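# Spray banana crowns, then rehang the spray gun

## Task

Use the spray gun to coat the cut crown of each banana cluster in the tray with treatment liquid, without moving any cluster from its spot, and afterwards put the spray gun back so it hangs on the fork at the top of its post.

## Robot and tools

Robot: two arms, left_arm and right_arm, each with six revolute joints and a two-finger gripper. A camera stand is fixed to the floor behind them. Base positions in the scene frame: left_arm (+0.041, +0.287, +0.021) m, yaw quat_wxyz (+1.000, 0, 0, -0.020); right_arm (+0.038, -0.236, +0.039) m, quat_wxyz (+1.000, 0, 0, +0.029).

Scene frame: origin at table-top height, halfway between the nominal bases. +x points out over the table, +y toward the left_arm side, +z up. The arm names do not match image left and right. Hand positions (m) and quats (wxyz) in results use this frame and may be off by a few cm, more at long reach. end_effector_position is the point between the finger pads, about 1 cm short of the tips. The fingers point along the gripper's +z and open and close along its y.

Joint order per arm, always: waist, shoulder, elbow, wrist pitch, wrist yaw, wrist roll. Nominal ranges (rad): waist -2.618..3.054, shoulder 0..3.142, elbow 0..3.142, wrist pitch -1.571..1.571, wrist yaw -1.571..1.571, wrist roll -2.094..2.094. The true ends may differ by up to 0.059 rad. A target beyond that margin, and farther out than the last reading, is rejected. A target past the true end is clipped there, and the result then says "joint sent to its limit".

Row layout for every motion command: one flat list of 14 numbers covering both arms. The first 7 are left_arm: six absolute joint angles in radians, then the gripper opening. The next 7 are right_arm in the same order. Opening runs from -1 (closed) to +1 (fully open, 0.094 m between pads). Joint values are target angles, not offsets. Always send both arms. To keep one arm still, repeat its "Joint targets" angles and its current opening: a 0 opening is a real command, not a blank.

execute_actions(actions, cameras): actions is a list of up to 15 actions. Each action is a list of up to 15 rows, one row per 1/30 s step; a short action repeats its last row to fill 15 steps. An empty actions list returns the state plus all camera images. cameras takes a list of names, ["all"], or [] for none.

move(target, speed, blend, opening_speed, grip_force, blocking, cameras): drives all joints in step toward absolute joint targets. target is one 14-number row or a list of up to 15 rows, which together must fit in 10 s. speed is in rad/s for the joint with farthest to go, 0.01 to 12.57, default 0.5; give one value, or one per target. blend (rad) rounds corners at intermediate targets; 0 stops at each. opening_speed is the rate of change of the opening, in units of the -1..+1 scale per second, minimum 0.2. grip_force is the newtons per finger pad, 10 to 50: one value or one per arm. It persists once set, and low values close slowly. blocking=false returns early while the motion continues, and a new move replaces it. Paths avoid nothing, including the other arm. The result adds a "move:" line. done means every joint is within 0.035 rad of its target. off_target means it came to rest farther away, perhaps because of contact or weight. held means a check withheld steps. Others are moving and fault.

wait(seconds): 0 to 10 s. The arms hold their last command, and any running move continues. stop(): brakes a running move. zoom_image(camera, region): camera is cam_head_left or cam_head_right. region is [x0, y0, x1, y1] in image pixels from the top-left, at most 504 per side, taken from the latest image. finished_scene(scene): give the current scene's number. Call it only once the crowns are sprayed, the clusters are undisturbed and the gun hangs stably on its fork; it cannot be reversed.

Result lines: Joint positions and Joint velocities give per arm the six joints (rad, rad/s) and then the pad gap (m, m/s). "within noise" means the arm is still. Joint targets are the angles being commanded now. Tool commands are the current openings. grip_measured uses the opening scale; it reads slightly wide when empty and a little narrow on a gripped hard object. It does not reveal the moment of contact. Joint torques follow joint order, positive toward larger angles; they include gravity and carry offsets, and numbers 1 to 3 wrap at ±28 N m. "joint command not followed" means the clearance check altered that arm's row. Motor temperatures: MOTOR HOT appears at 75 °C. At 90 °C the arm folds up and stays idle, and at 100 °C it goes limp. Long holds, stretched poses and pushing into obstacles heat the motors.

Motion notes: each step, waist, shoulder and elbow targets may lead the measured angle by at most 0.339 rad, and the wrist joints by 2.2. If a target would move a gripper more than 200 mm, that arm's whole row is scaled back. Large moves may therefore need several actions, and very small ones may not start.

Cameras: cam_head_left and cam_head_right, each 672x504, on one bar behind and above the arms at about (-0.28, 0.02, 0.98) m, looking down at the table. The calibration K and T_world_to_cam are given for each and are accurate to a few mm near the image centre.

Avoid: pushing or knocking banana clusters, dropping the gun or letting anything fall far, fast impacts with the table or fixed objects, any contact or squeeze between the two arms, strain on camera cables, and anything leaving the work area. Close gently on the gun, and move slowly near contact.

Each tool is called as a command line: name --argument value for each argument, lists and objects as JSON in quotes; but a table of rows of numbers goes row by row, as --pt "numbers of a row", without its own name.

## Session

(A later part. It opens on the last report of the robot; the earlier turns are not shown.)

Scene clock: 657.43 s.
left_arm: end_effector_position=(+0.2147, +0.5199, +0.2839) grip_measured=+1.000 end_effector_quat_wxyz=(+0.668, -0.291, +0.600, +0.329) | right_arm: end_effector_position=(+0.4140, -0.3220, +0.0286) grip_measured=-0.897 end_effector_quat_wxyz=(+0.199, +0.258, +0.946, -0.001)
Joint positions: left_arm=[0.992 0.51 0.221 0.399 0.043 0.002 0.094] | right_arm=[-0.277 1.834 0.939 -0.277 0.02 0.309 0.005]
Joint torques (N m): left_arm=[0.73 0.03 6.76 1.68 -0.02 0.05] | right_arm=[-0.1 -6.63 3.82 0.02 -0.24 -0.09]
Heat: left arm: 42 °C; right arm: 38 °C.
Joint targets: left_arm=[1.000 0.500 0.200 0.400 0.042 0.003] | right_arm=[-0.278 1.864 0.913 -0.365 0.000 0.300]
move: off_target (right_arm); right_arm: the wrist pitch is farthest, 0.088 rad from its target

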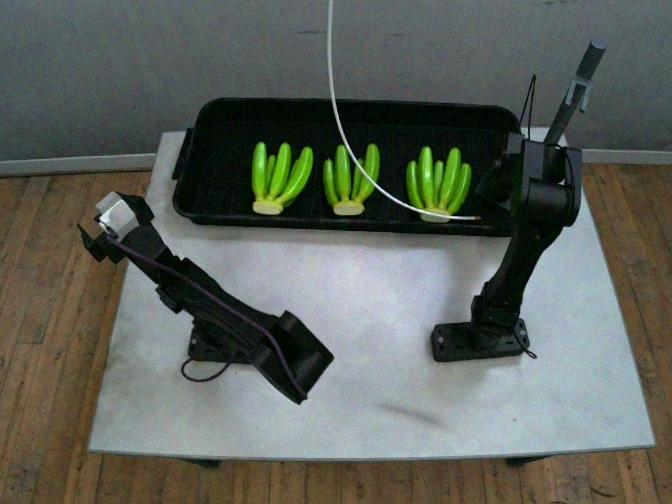

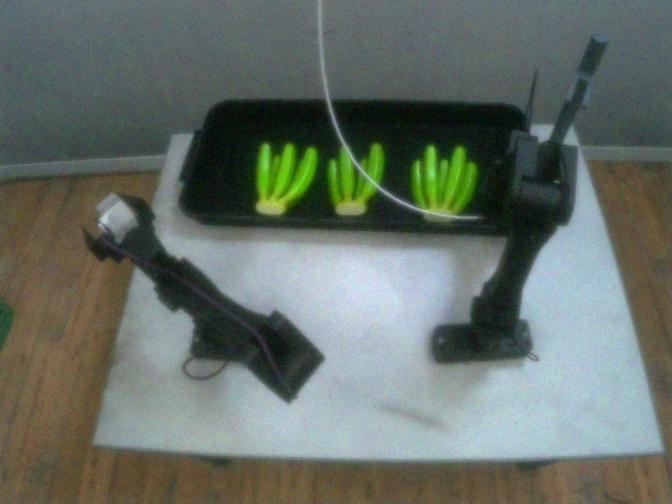

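move --pt "1.0 0.5 0.2 0.4 0.042 0.003 1 -0.27 1.6 1.1 -0.6 0.0 0.3 -0.9" --pt "1.0 0.5 0.2 0.4 0.042 0.003 1 -0.2 0.8 0.8 -0.4 0.0 0.3 1" --pt "1.0 0.5 0.2 0.4 0.042 0.003 1 0.7 0.7 0.6 -0.3 0.0 0.3 1" --speed 0.6 --cameras '["all"]'

zoom_image --camera "cam_head_left" --region '[400, 120, 550, 250]'

zoom_image --camera "cam_head_left" --region '[465, 175, 535, 235]'

zoom_image --camera "cam_head_right" --region '[465, 175, 535, 235]'

Scene clock: 675.07 s.
left_arm: end_effector_position=(+0.2147, +0.5199, +0.2839) grip_measured=+1.000 end_effector_quat_wxyz=(+0.668, -0.291, +0.600, +0.329) | right_arm: end_effector_position=(+0.2577, -0.0295, +0.2720) grip_measured=+0.998 end_effector_quat_wxyz=(+0.480, -0.182, +0.812, +0.280)
Joint positions: left_arm=[0.992 0.51 0.221 0.399 0.043 0.002 0.094] | right_arm=[0.693 0.713 0.621 -0.301 0.001 0.309 0.094]
Joint torques (N m): left_arm=[0.72 -0.02 6.65 1.67 0 0.05] | right_arm=[0.43 -1.92 6.09 1.65 -0.09 -0.1]
Heat: left arm: 42 °C; right arm: 39 °C.
Joint targets: left_arm=[1.000 0.500 0.200 0.400 0.042 0.003] | right_arm=[0.700 0.700 0.600 -0.300 0.000 0.300]
move: done

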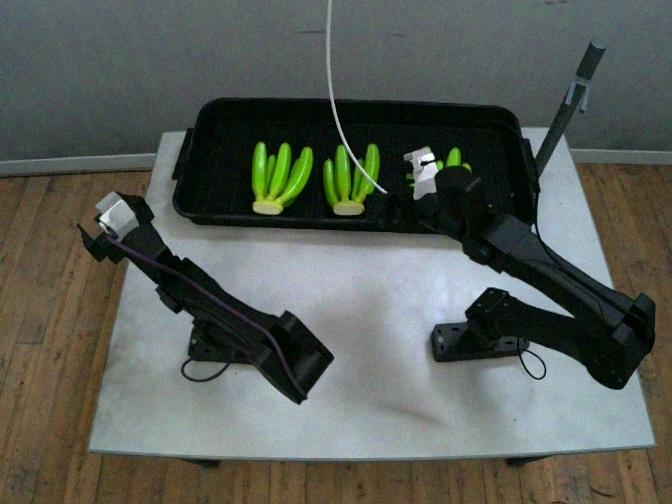

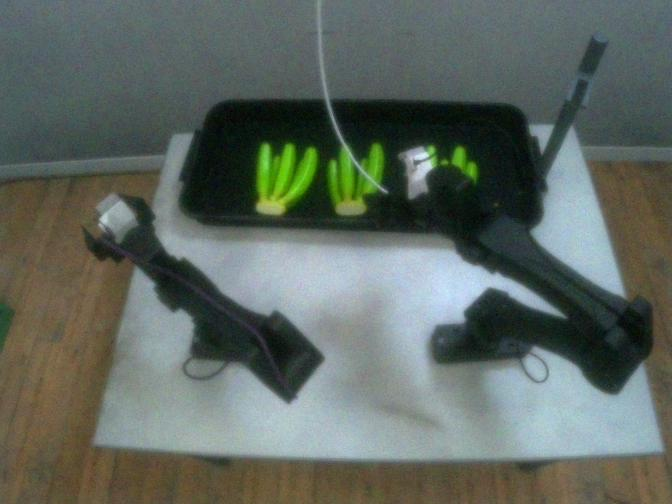

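Scaled by 3.360 from the camera's 672x504 image, which has a finer 960x720 frame.

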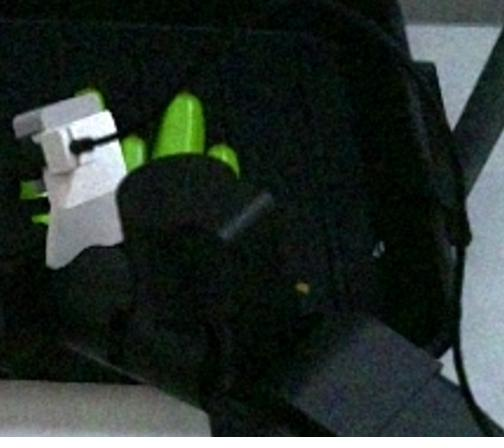

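Scaled by 7.200 from the camera's 672x504 image, which has a finer 960x720 frame.

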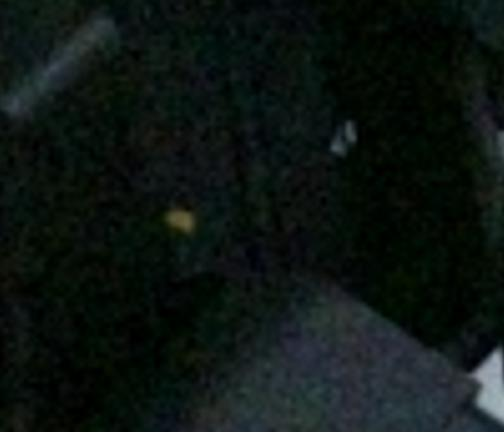

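Scaled by 7.200 from the camera's 672x504 image, which has a finer 960x720 frame.

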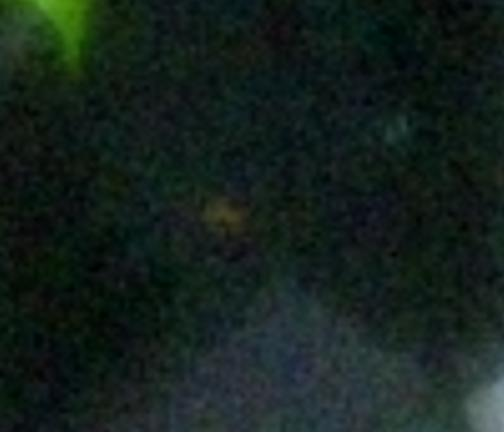

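move --target '[1.0,0.5,0.2,0.4,0.042,0.003,1,1.3,0.3,0.3,0.0,0.0,0.3,1]' --speed 0.8 --cameras '["all"]'

zoom_image --camera "cam_head_left" --region '[440, 150, 550, 250]'

zoom_image --camera "cam_head_right" --region '[440, 150, 550, 250]'

zoom_image --camera "cam_head_left" --region '[470, 185, 520, 230]'

Scene clock: 699.13 s.
left_arm: end_effector_position=(+0.2147, +0.5199, +0.2839) grip_measured=+1.000 end_effector_quat_wxyz=(+0.668, -0.291, +0.600, +0.329) | right_arm: end_effector_position=(+0.0949, +0.0224, +0.3030) grip_measured=+0.998 end_effector_quat_wxyz=(+0.479, -0.350, +0.612, +0.523)
Joint positions: left_arm=[0.992 0.51 0.221 0.399 0.043 0.002 0.094] | right_arm=[1.292 0.314 0.322 -0.002 0.001 0.309 0.094]
Joint torques (N m): left_arm=[0.83 0.01 6.69 1.69 -0.01 0.04] | right_arm=[0.79 0.32 5.63 1.61 -0.01 -0.08]
Heat: left arm: 42 °C; right arm: 40 °C.
Joint targets: left_arm=[1.000 0.500 0.200 0.400 0.042 0.003] | right_arm=[1.300 0.300 0.300 0.000 0.000 0.300]
move: done

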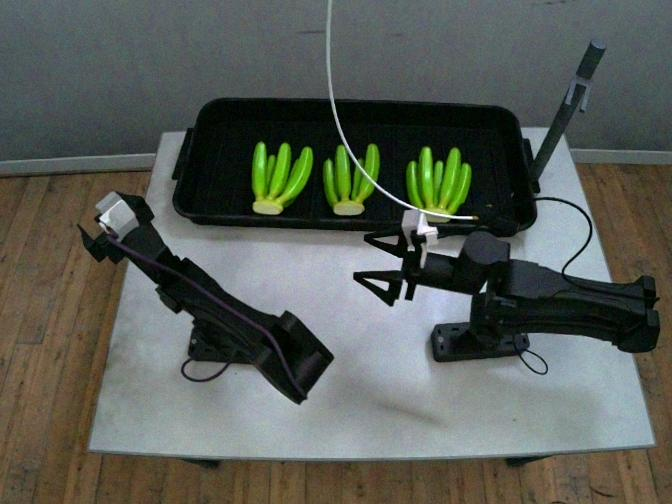

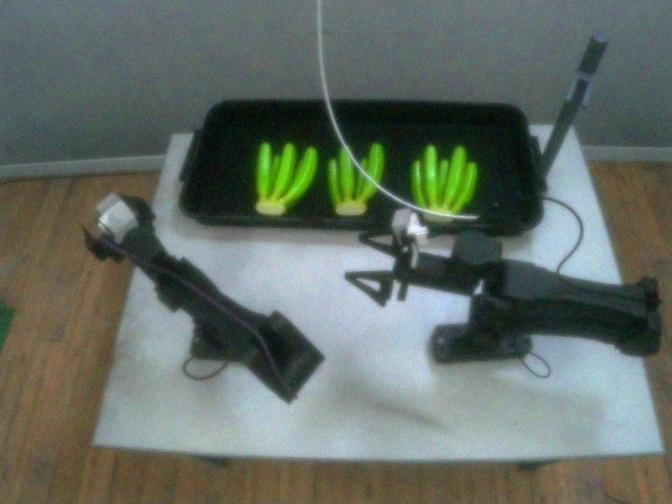

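Scaled by 4.582 from the camera's 672x504 image, which has a finer 960x720 frame.

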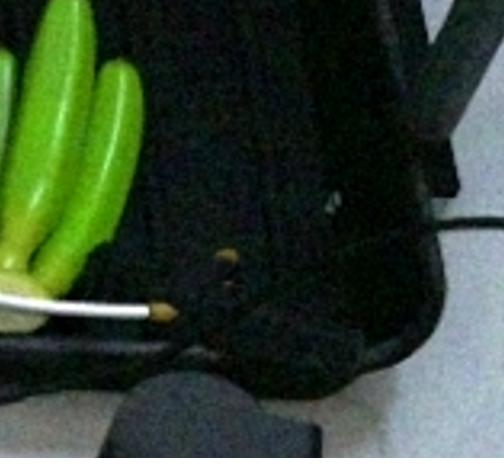

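Scaled by 4.582 from the camera's 672x504 image, which has a finer 960x720 frame.

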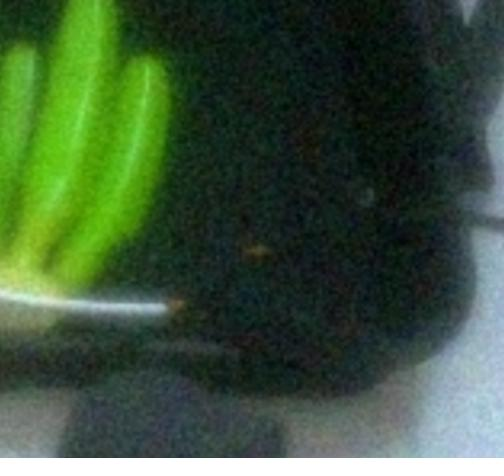

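Scaled by 10.080 from the camera's 672x504 image, which has a finer 960x720 frame.

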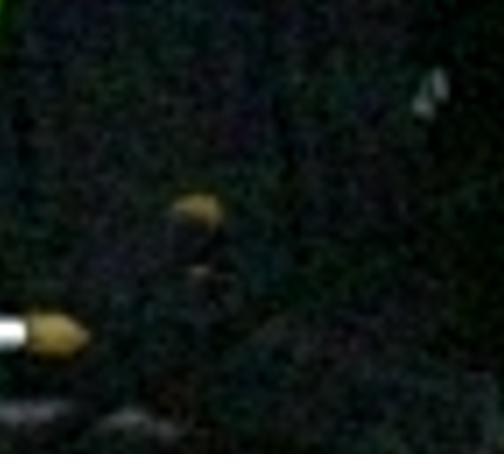

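move --pt "1.0 0.5 0.2 0.4 0.042 0.003 1 0.0 0.5 0.5 -0.3 0.0 -1.57 1" --pt "1.0 0.5 0.2 0.4 0.042 0.003 1 -0.41 1.387 0.906 -0.719 0.0 -1.57 1" --speed 0.8 --cameras '["all"]'

zoom_image --camera "cam_head_left" --region '[440, 150, 550, 260]'

zoom_image --camera "cam_head_right" --region '[440, 150, 550, 260]'

Scene clock: 725.73 s.
left_arm: end_effector_position=(+0.2147, +0.5199, +0.2839) grip_measured=+1.000 end_effector_quat_wxyz=(+0.668, -0.291, +0.600, +0.329) | right_arm: end_effector_position=(+0.3400, -0.3436, +0.1316) grip_measured=+0.999 end_effector_quat_wxyz=(+0.126, -0.559, +0.799, -0.181)
Joint positions: left_arm=[0.992 0.51 0.221 0.399 0.043 0.002 0.094] | right_arm=[-0.403 1.372 0.895 -0.649 0.003 -1.566 0.094]
Joint torques (N m): left_arm=[0.79 0.05 6.71 1.68 -0.03 0.05] | right_arm=[-0.75 -4.23 7.71 0.25 -0.02 -0.05]
Heat: left arm: 42 °C; right arm: 41 °C.
Joint targets: left_arm=[1.000 0.500 0.200 0.400 0.042 0.003] | right_arm=[-0.410 1.387 0.906 -0.719 0.000 -1.570]
move: off_target (right_arm); right_arm: the wrist pitch is farthest, 0.070 rad from its target

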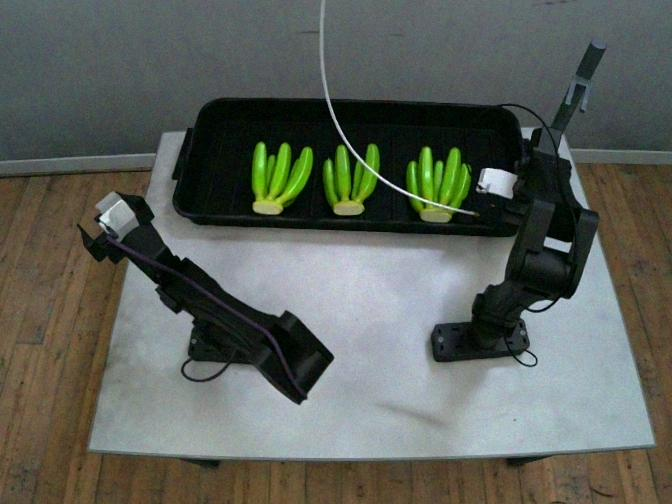

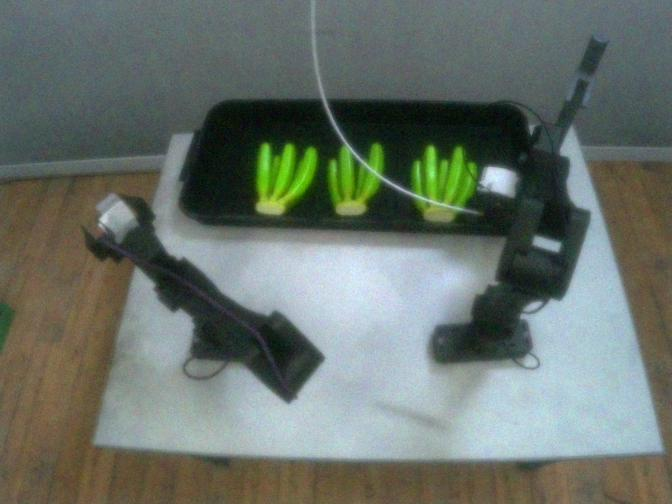

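Scaled by 4.582 from the camera's 672x504 image, which has a finer 960x720 frame.

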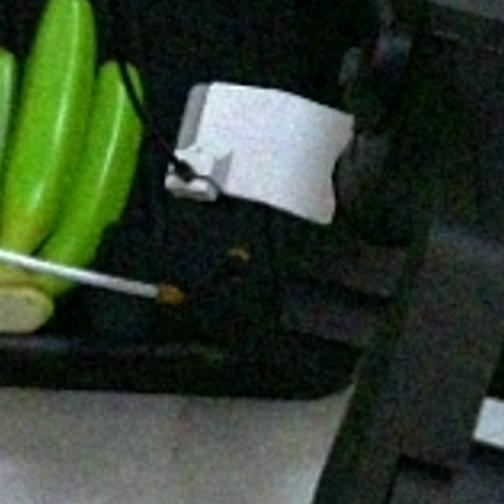

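Scaled by 4.582 from the camera's 672x504 image, which has a finer 960x720 frame.

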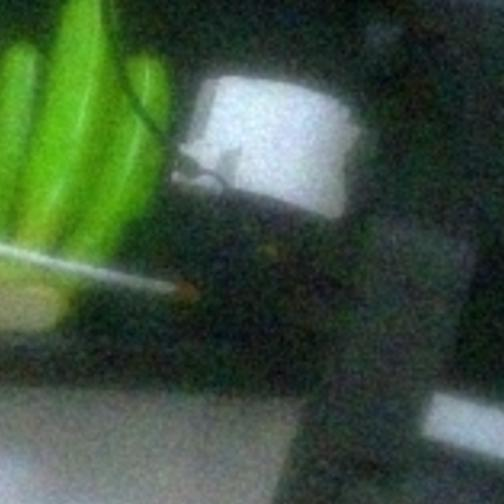

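zoom_image --camera "cam_head_left" --region '[455, 190, 530, 240]'

Scaled by 6.720 from the camera's 672x504 image, which has a finer 960x720 frame.

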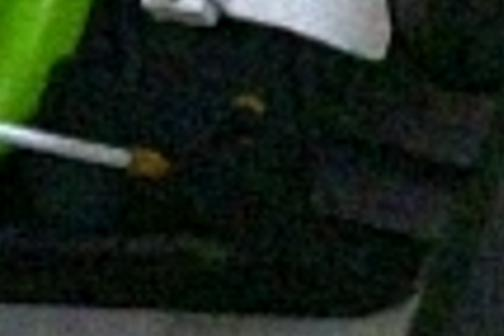

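move --target '[1.0,0.5,0.2,0.4,0.042,0.003,1,-0.41,1.558,0.66,-0.3,0.0,-1.57,1]' --speed 0.12 --cameras '["all"]'

zoom_image --camera "cam_head_left" --region '[455, 170, 545, 250]'

Scene clock: 738.17 s.
left_arm: end_effector_position=(+0.2147, +0.5199, +0.2839) grip_measured=+1.000 end_effector_quat_wxyz=(+0.668, -0.291, +0.600, +0.329) | right_arm: end_effector_position=(+0.3901, -0.3610, +0.0956) grip_measured=+0.999 end_effector_quat_wxyz=(+0.189, -0.539, +0.777, -0.265)
Joint positions: left_arm=[0.992 0.51 0.221 0.399 0.043 0.002 0.094] | right_arm=[-0.403 1.505 0.731 -0.134 -0.001 -1.559 0.094]
Joint torques (N m): left_arm=[0.83 0.01 6.64 1.66 -0.01 0.03] | right_arm=[-0.72 -1.78 1.13 -0.24 0.02 -0.1]
Heat: left arm: 42 °C; right arm: 41 °C.
Joint targets: left_arm=[1.000 0.500 0.200 0.400 0.042 0.003] | right_arm=[-0.410 1.558 0.660 -0.300 0.000 -1.570]
move: off_target (right_arm); right_arm: the wrist pitch is farthest, 0.166 rad from its target

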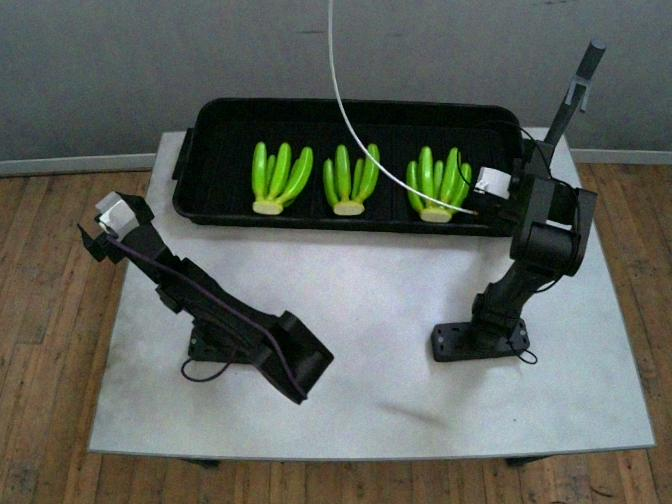

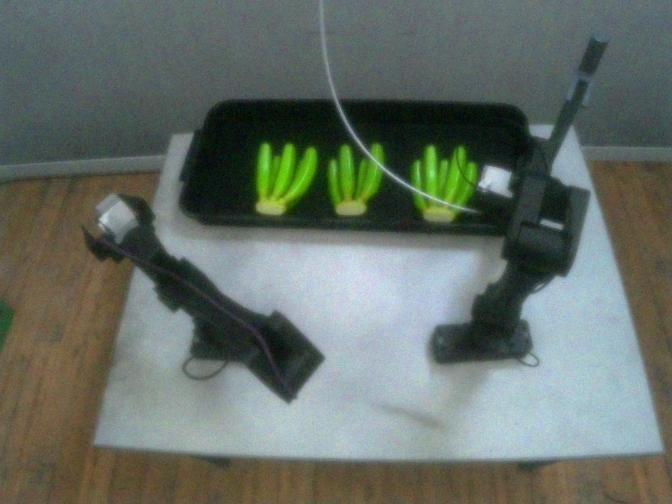

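Scaled by 5.600 from the camera's 672x504 image, which has a finer 960x720 frame.

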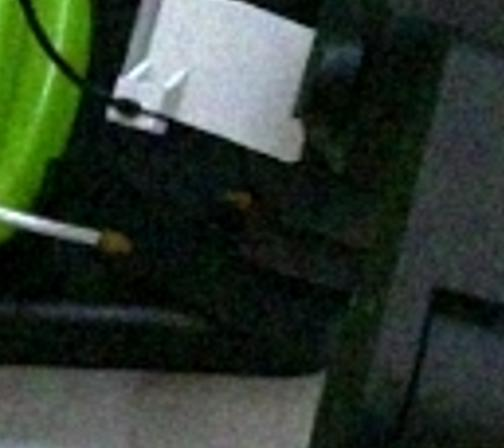

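move --pt "1.0 0.5 0.2 0.4 0.042 0.003 1 -0.421 1.458 1.0335 -0.9255 0.0 -1.57 1" --pt "1.0 0.5 0.2 0.4 0.042 0.003 1 -0.421 1.55 0.83 -0.63 0.0 -1.57 1" --speed 0.15 --cameras '["all"]'

zoom_image --camera "cam_head_left" --region '[455, 170, 545, 250]'

Scene clock: 765.37 s.
left_arm: end_effector_position=(+0.2147, +0.5199, +0.2839) grip_measured=+1.000 end_effector_quat_wxyz=(+0.668, -0.291, +0.600, +0.329) | right_arm: end_effector_position=(+0.3199, -0.3395, +0.0702) grip_measured=+0.999 end_effector_quat_wxyz=(+0.072, -0.563, +0.817, -0.104)
Joint positions: left_arm=[0.992 0.51 0.221 0.399 0.043 0.002 0.094] | right_arm=[-0.413 1.535 0.848 -0.631 0.002 -1.562 0.094]
Joint torques (N m): left_arm=[0.76 -0.02 6.69 1.68 -0.02 0.03] | right_arm=[-0.79 -5.18 4.7 0.58 0.01 -0.09]
Heat: left arm: 42 °C; right arm: 38 °C.
Joint targets: left_arm=[1.000 0.500 0.200 0.400 0.042 0.003] | right_arm=[-0.421 1.550 0.830 -0.630 0.000 -1.570]
move: done

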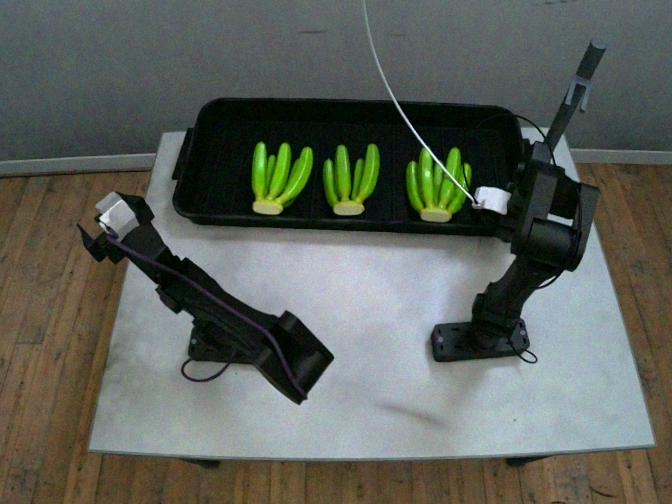

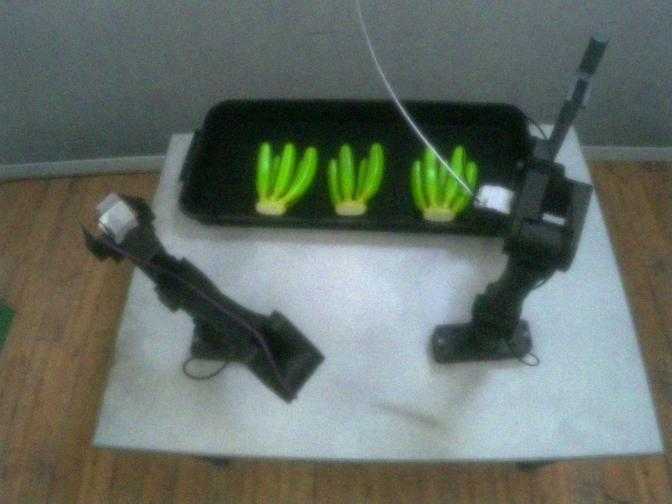

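Scaled by 5.600 from the camera's 672x504 image, which has a finer 960x720 frame.

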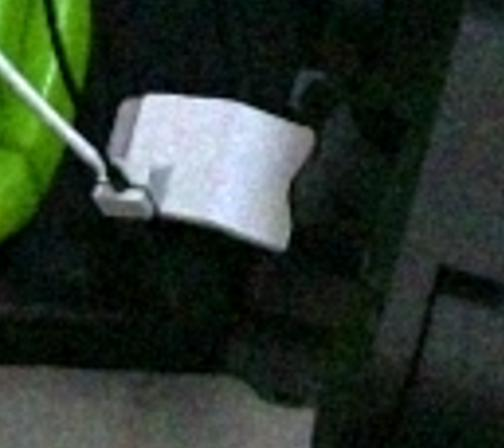

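move --target '[1.0,0.5,0.2,0.4,0.042,0.003,1,-0.421,1.55,0.83,-0.63,0.0,-1.57,-0.9]' --opening_speed 0.8 --cameras '["all"]'

zoom_image --camera "cam_head_left" --region '[455, 170, 545, 250]'

Scene clock: 776.63 s.
left_arm: end_effector_position=(+0.2147, +0.5199, +0.2839) grip_measured=+1.000 end_effector_quat_wxyz=(+0.668, -0.291, +0.600, +0.329) | right_arm: end_effector_position=(+0.3025, -0.3354, +0.0646) grip_measured=-0.615 end_effector_quat_wxyz=(+0.043, -0.603, +0.792, -0.082)
Joint positions: left_arm=[0.992 0.51 0.221 0.399 0.043 0.002 0.094] | right_arm=[-0.413 1.535 0.84 -0.691 0.014 -1.658 0.018]
Joint torques (N m): left_arm=[0.73 0.03 6.64 1.66 0 0.02] | right_arm=[-0.54 -4.86 5.27 1.03 -0.14 0.89]
Heat: left arm: 42 °C; right arm: 38 °C.
Joint targets: left_arm=[1.000 0.500 0.200 0.400 0.042 0.003] | right_arm=[-0.421 1.550 0.830 -0.630 0.000 -1.570]
move: off_target (right_arm); right_arm: the wrist roll is farthest, 0.088 rad from its target

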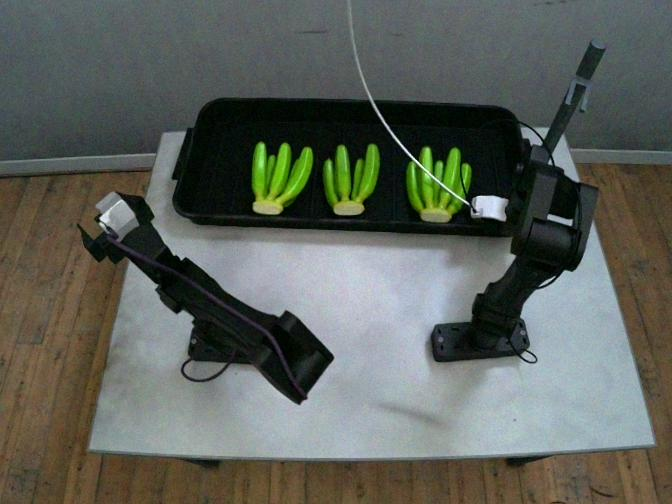

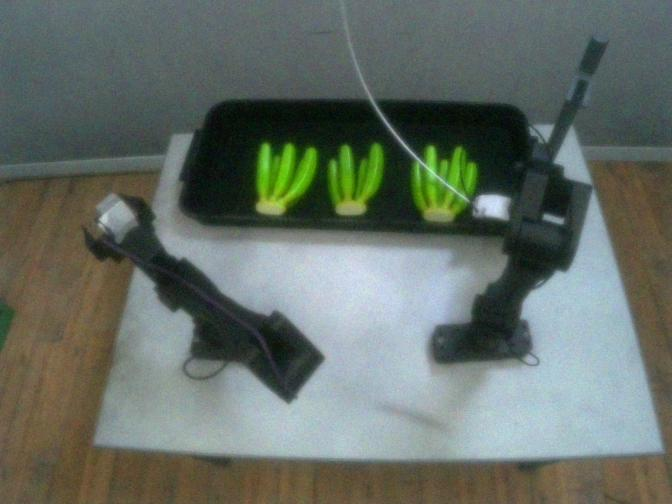

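Scaled by 5.600 from the camera's 672x504 image, which has a finer 960x720 frame.

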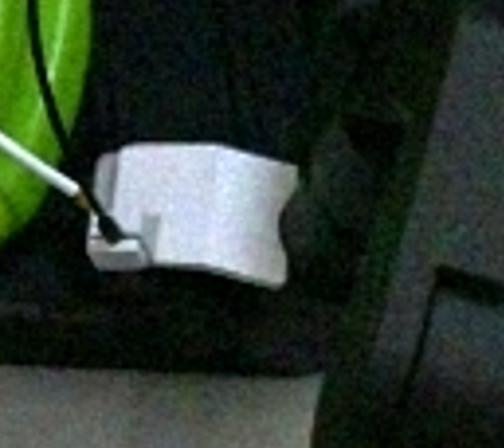

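move --pt "1.0 0.5 0.2 0.4 0.042 0.003 1 -0.415 1.535 0.84 -0.65 0.0 -1.6 0.6" --pt "1.0 0.5 0.2 0.4 0.042 0.003 1 -0.421 1.4 1.05 -0.9 0.0 -1.57 0.6" --pt "1.0 0.5 0.2 0.4 0.042 0.003 1 -0.2 0.6 0.5 -0.3 0.0 -1.57 1" --pt "1.0 0.5 0.2 0.4 0.042 0.003 1 1.3 0.3 0.3 0.0 0.0 -1.57 1" --speed '[0.3,0.3,0.7,1.0]' --cameras '["all"]'

zoom_image --camera "cam_head_left" --region '[440, 150, 550, 250]'

zoom_image --camera "cam_head_right" --region '[440, 150, 550, 250]'

Scene clock: 797.07 s.
left_arm: end_effector_position=(+0.2147, +0.5199, +0.2839) grip_measured=+1.000 end_effector_quat_wxyz=(+0.668, -0.291, +0.600, +0.329) | right_arm: end_effector_position=(+0.0955, +0.0222, +0.3040) grip_measured=+0.998 end_effector_quat_wxyz=(+0.706, -0.700, +0.076, -0.083)
Joint positions: left_arm=[0.992 0.51 0.221 0.399 0.043 0.002 0.094] | right_arm=[1.292 0.314 0.322 0.002 0.005 -1.581 0.094]
Joint torques (N m): left_arm=[0.7 -0.02 6.64 1.68 -0.03 0.03] | right_arm=[0.53 0.31 5.56 1.66 -0.11 0.13]
Heat: left arm: 42 °C; right arm: 39 °C.
Joint targets: left_arm=[1.000 0.500 0.200 0.400 0.042 0.003] | right_arm=[1.300 0.300 0.300 0.000 0.000 -1.570]
move: done

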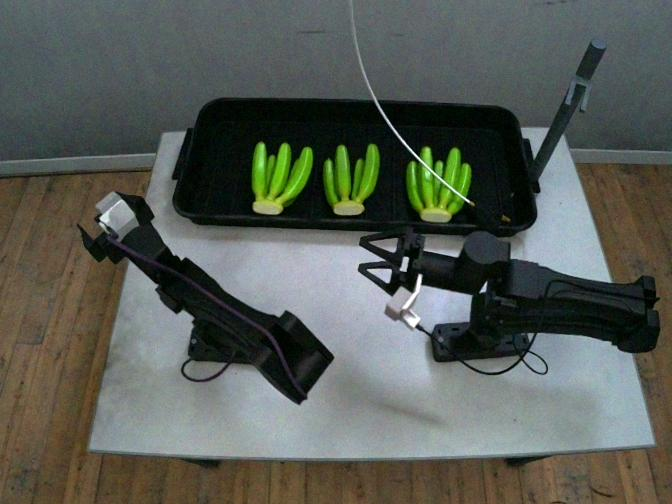

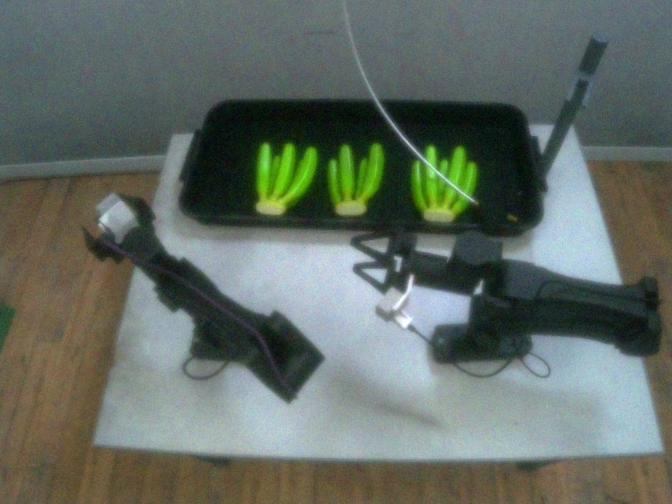

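Scaled by 4.582 from the camera's 672x504 image, which has a finer 960x720 frame.

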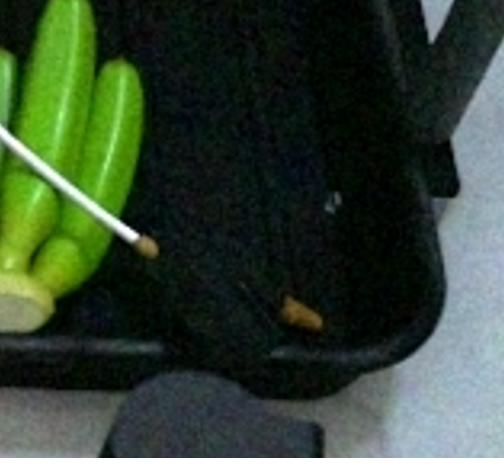

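Scaled by 4.582 from the camera's 672x504 image, which has a finer 960x720 frame.

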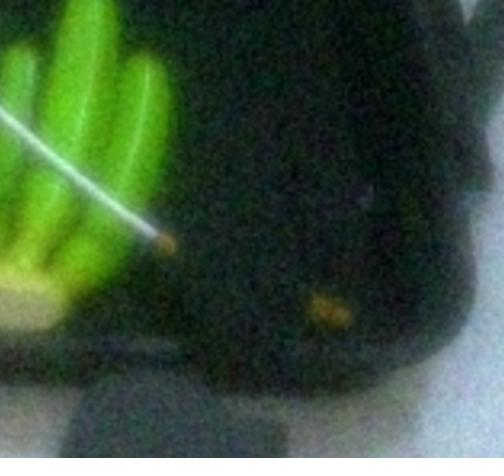

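zoom_image --camera "cam_head_left" --region '[460, 180, 520, 240]'

zoom_image --camera "cam_head_left" --region '[440, 170, 530, 250]'

Scaled by 8.400 from the camera's 672x504 image, which has a finer 960x720 frame.

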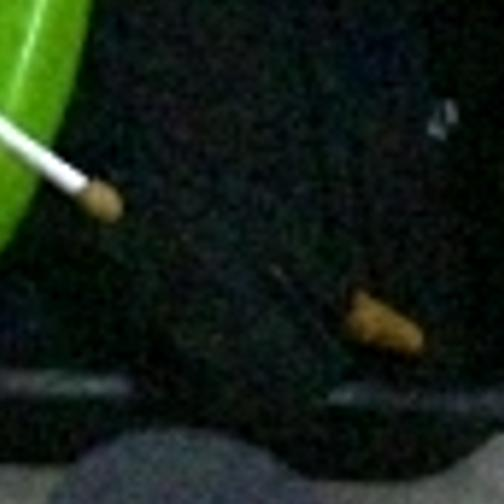

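Scaled by 5.600 from the camera's 672x504 image, which has a finer 960x720 frame.

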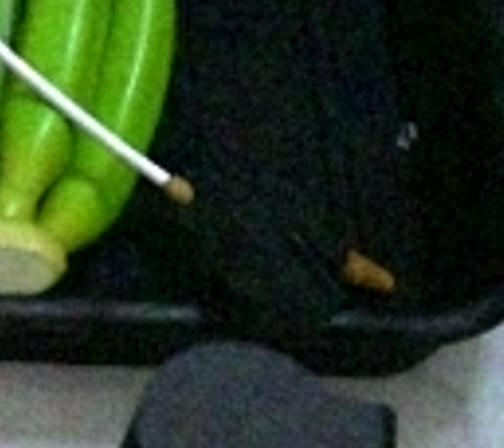

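move --target '[1.0,0.5,0.2,0.4,0.042,0.003,1,2.0,0.3,0.3,0.0,0.0,-1.57,1]' --speed 1.0 --cameras '["all"]'

zoom_image --camera "cam_head_left" --region '[445, 180, 525, 260]'

zoom_image --camera "cam_head_right" --region '[445, 180, 525, 260]'

Scene clock: 813.57 s.
left_arm: end_effector_position=(+0.2147, +0.5199, +0.2839) grip_measured=+1.000 end_effector_quat_wxyz=(+0.668, -0.291, +0.600, +0.329) | right_arm: end_effector_position=(-0.0843, -0.0012, +0.3042) grip_measured=+0.998 end_effector_quat_wxyz=(+0.692, -0.683, -0.169, +0.164)
Joint positions: left_arm=[0.992 0.51 0.221 0.399 0.043 0.002 0.094] | right_arm=[1.992 0.314 0.322 0.003 0.004 -1.581 0.094]
Joint torques (N m): left_arm=[0.7 0.03 6.71 1.66 -0.02 0.06] | right_arm=[0.61 0.29 5.81 1.63 -0.08 0.09]
Heat: left arm: 42 °C; right arm: 39 °C.
Joint targets: left_arm=[1.000 0.500 0.200 0.400 0.042 0.003] | right_arm=[2.000 0.300 0.300 0.000 0.000 -1.570]
move: done

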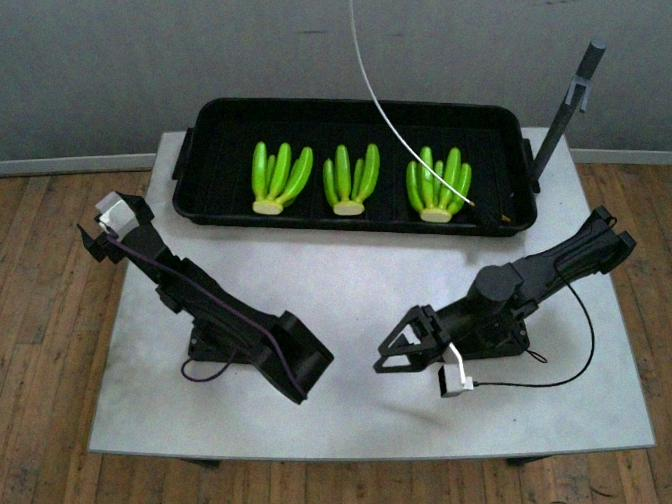

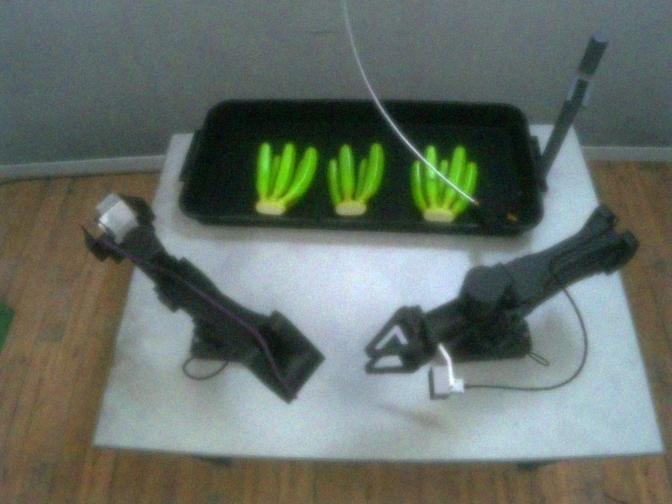

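Scaled by 6.300 from the camera's 672x504 image, which has a finer 960x720 frame.

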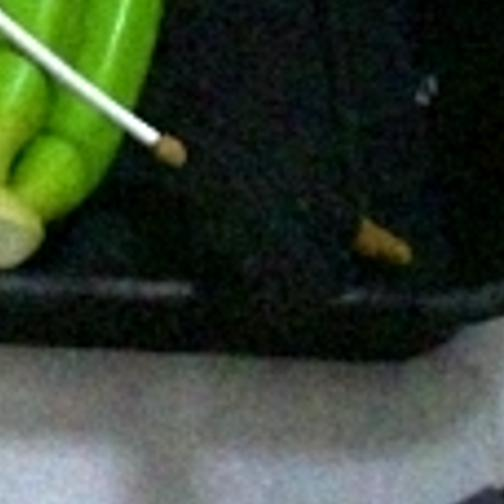

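Scaled by 6.300 from the camera's 672x504 image, which has a finer 960x720 frame.

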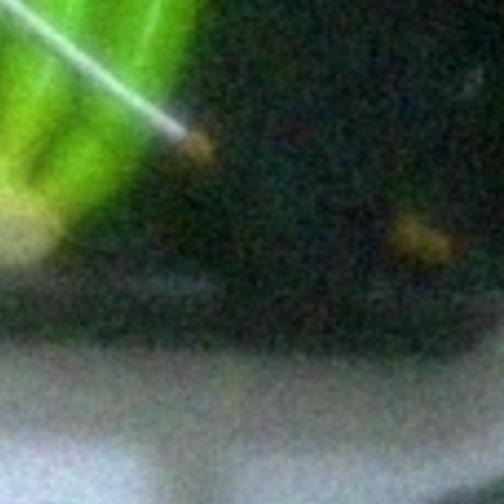

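move --pt "1.0 0.5 0.2 0.4 0.042 0.003 1 0.4 0.5 0.5 -0.4 0.0 0.05 1" --pt "1.0 0.5 0.2 0.4 0.042 0.003 1 -0.251 1.4437 1.1237 -1.08 0.0 0.05 1" --speed 0.9 --cameras '["all"]'

zoom_image --camera "cam_head_left" --region '[445, 160, 535, 250]'

Scene clock: 852.43 s.
left_arm: end_effector_position=(+0.2147, +0.5199, +0.2839) grip_measured=+1.000 end_effector_quat_wxyz=(+0.668, -0.291, +0.600, +0.329) | right_arm: end_effector_position=(+0.3094, -0.2864, +0.1482) grip_measured=+0.999 end_effector_quat_wxyz=(+0.082, +0.114, +0.990, -0.006)
Joint positions: left_arm=[0.992 0.51 0.221 0.399 0.043 0.002 0.094] | right_arm=[-0.247 1.435 1.098 -1.069 0 0.041 0.094]
Joint torques (N m): left_arm=[0.77 0.02 6.74 1.67 -0.02 0.05] | right_arm=[-0.25 -4.98 8.66 0.34 -0.02 0.11]
Heat: left arm: 42 °C; right arm: 40 °C.
Joint targets: left_arm=[1.000 0.500 0.200 0.400 0.042 0.003] | right_arm=[-0.251 1.444 1.124 -1.080 0.000 0.050]
move: done

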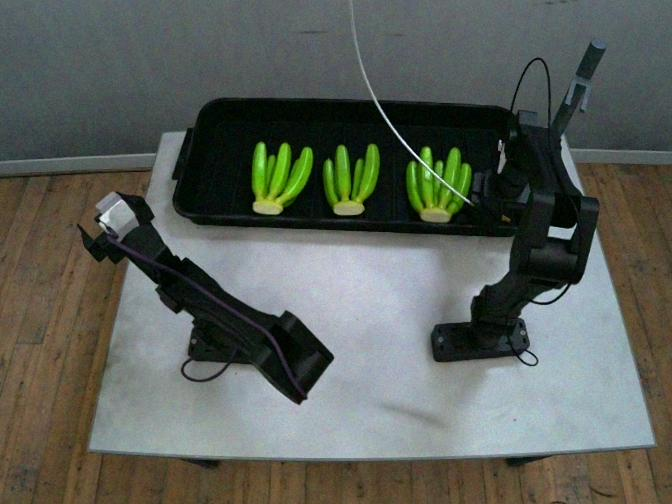

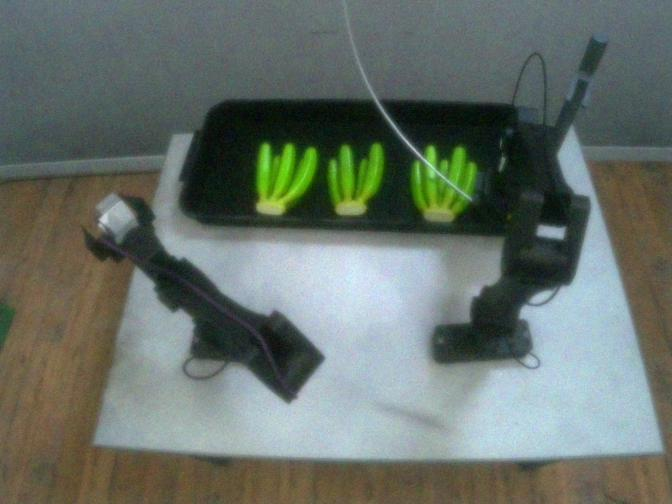

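Scaled by 5.600 from the camera's 672x504 image, which has a finer 960x720 frame.

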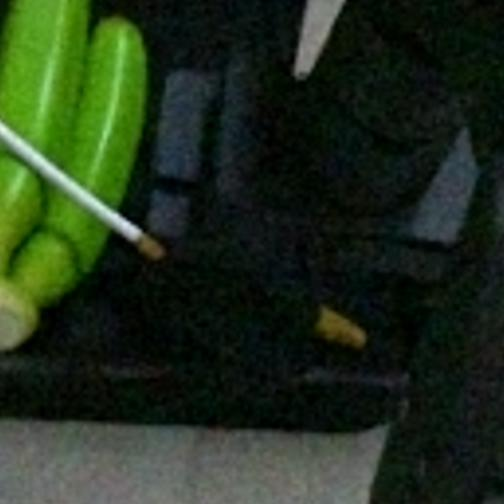

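move --pt "1.0 0.5 0.2 0.4 0.042 0.003 1 -0.22 1.4437 1.1237 -1.08 0.0 0.02 1" --pt "1.0 0.5 0.2 0.4 0.042 0.003 1 -0.22 1.53 0.93 -0.8 0.0 0.02 1" --speed 0.15 --cameras '["all"]'

zoom_image --camera "cam_head_left" --region '[445, 160, 535, 250]'

Scene clock: 864.47 s.
left_arm: end_effector_position=(+0.2147, +0.5199, +0.2839) grip_measured=+1.000 end_effector_quat_wxyz=(+0.668, -0.291, +0.600, +0.329) | right_arm: end_effector_position=(+0.3260, -0.2841, +0.0944) grip_measured=+0.999 end_effector_quat_wxyz=(+0.096, +0.099, +0.990, -0.007)
Joint positions: left_arm=[0.992 0.51 0.221 0.399 0.043 0.002 0.094] | right_arm=[-0.228 1.516 0.948 -0.809 0 0.03 0.094]
Joint torques (N m): left_arm=[0.8 -0.02 6.72 1.68 -0.02 0.04] | right_arm=[0.81 -5.23 4.74 0.52 0 -0.09]
Heat: left arm: 42 °C; right arm: 41 °C.
Joint targets: left_arm=[1.000 0.500 0.200 0.400 0.042 0.003] | right_arm=[-0.220 1.530 0.930 -0.800 0.000 0.020]
move: done

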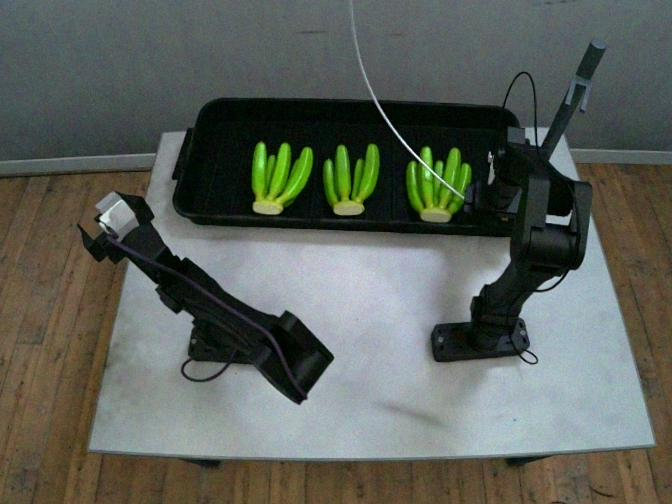

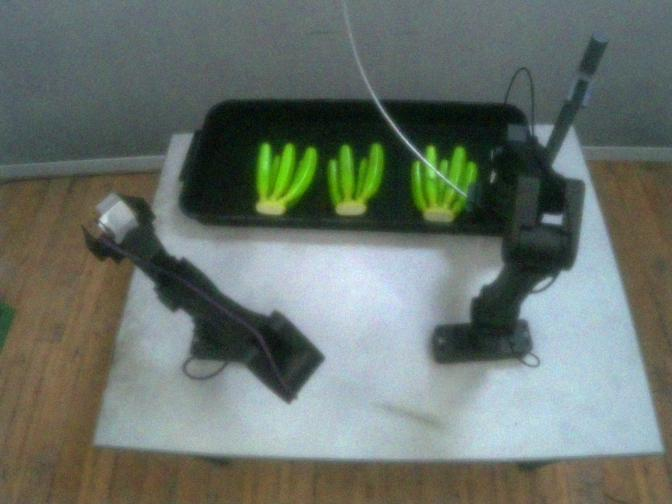

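Scaled by 5.600 from the camera's 672x504 image, which has a finer 960x720 frame.

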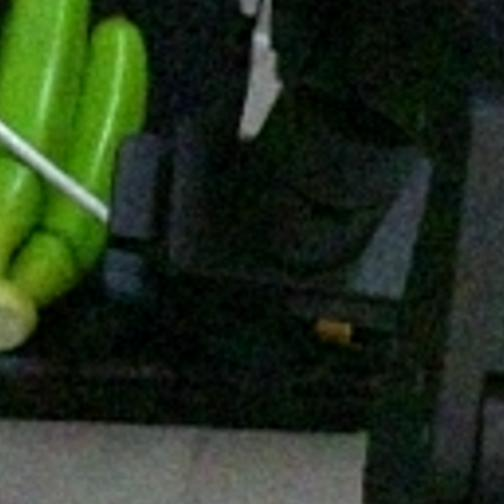

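move --pt "1.0 0.5 0.2 0.4 0.042 0.003 1 -0.22 1.54 0.88 -0.76 0 0.02 1" --pt "1.0 0.5 0.2 0.4 0.042 0.003 1 -0.22 1.54 0.88 -0.76 0 0.02 -0.6" --speed 0.3 --opening_speed 0.6 --cameras '["all"]'

Scene clock: 906.87 s.
left_arm: end_effector_position=(+0.2147, +0.5199, +0.2839) grip_measured=+1.000 end_effector_quat_wxyz=(+0.668, -0.291, +0.600, +0.329) | right_arm: end_effector_position=(+0.3203, -0.2841, +0.0811) grip_measured=-0.072 end_effector_quat_wxyz=(+0.090, +0.096, +0.991, -0.012)
Joint positions: left_arm=[0.992 0.51 0.221 0.399 0.043 0.002 0.094] | right_arm=[-0.224 1.524 0.9 -0.766 0.012 0.026 0.044]
Joint torques (N m): left_arm=[0.79 0.03 6.76 1.69 -0.01 0.03] | right_arm=[0.34 -4.9 4.63 0.51 -0.08 -0.07]
Heat: left arm: 42 °C; right arm: 38 °C.
Joint targets: left_arm=[1.000 0.500 0.200 0.400 0.042 0.003] | right_arm=[-0.220 1.540 0.880 -0.760 0.000 0.020]
move: done

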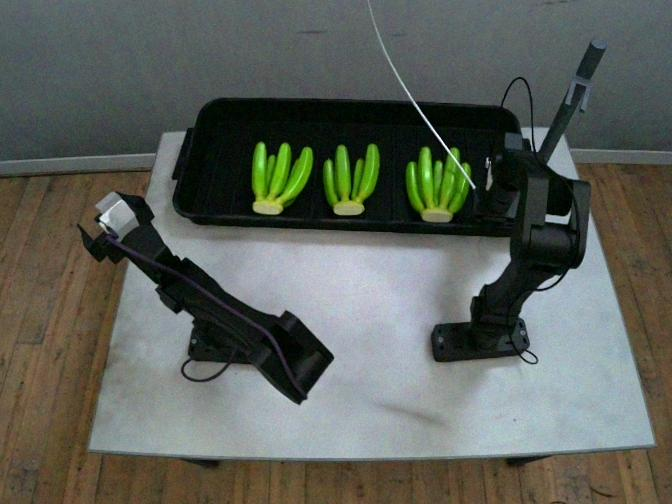

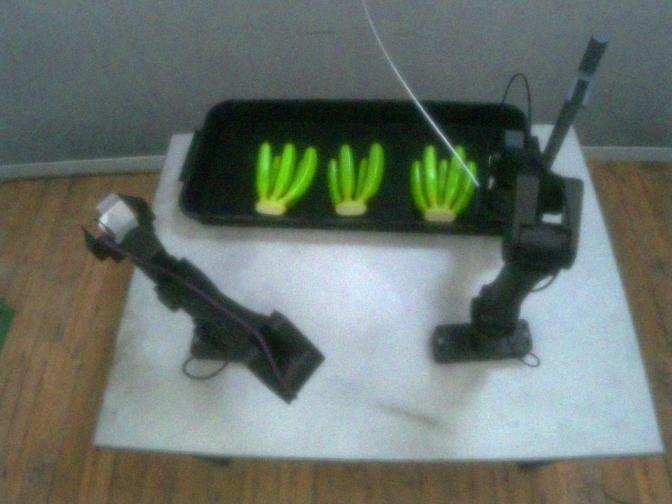

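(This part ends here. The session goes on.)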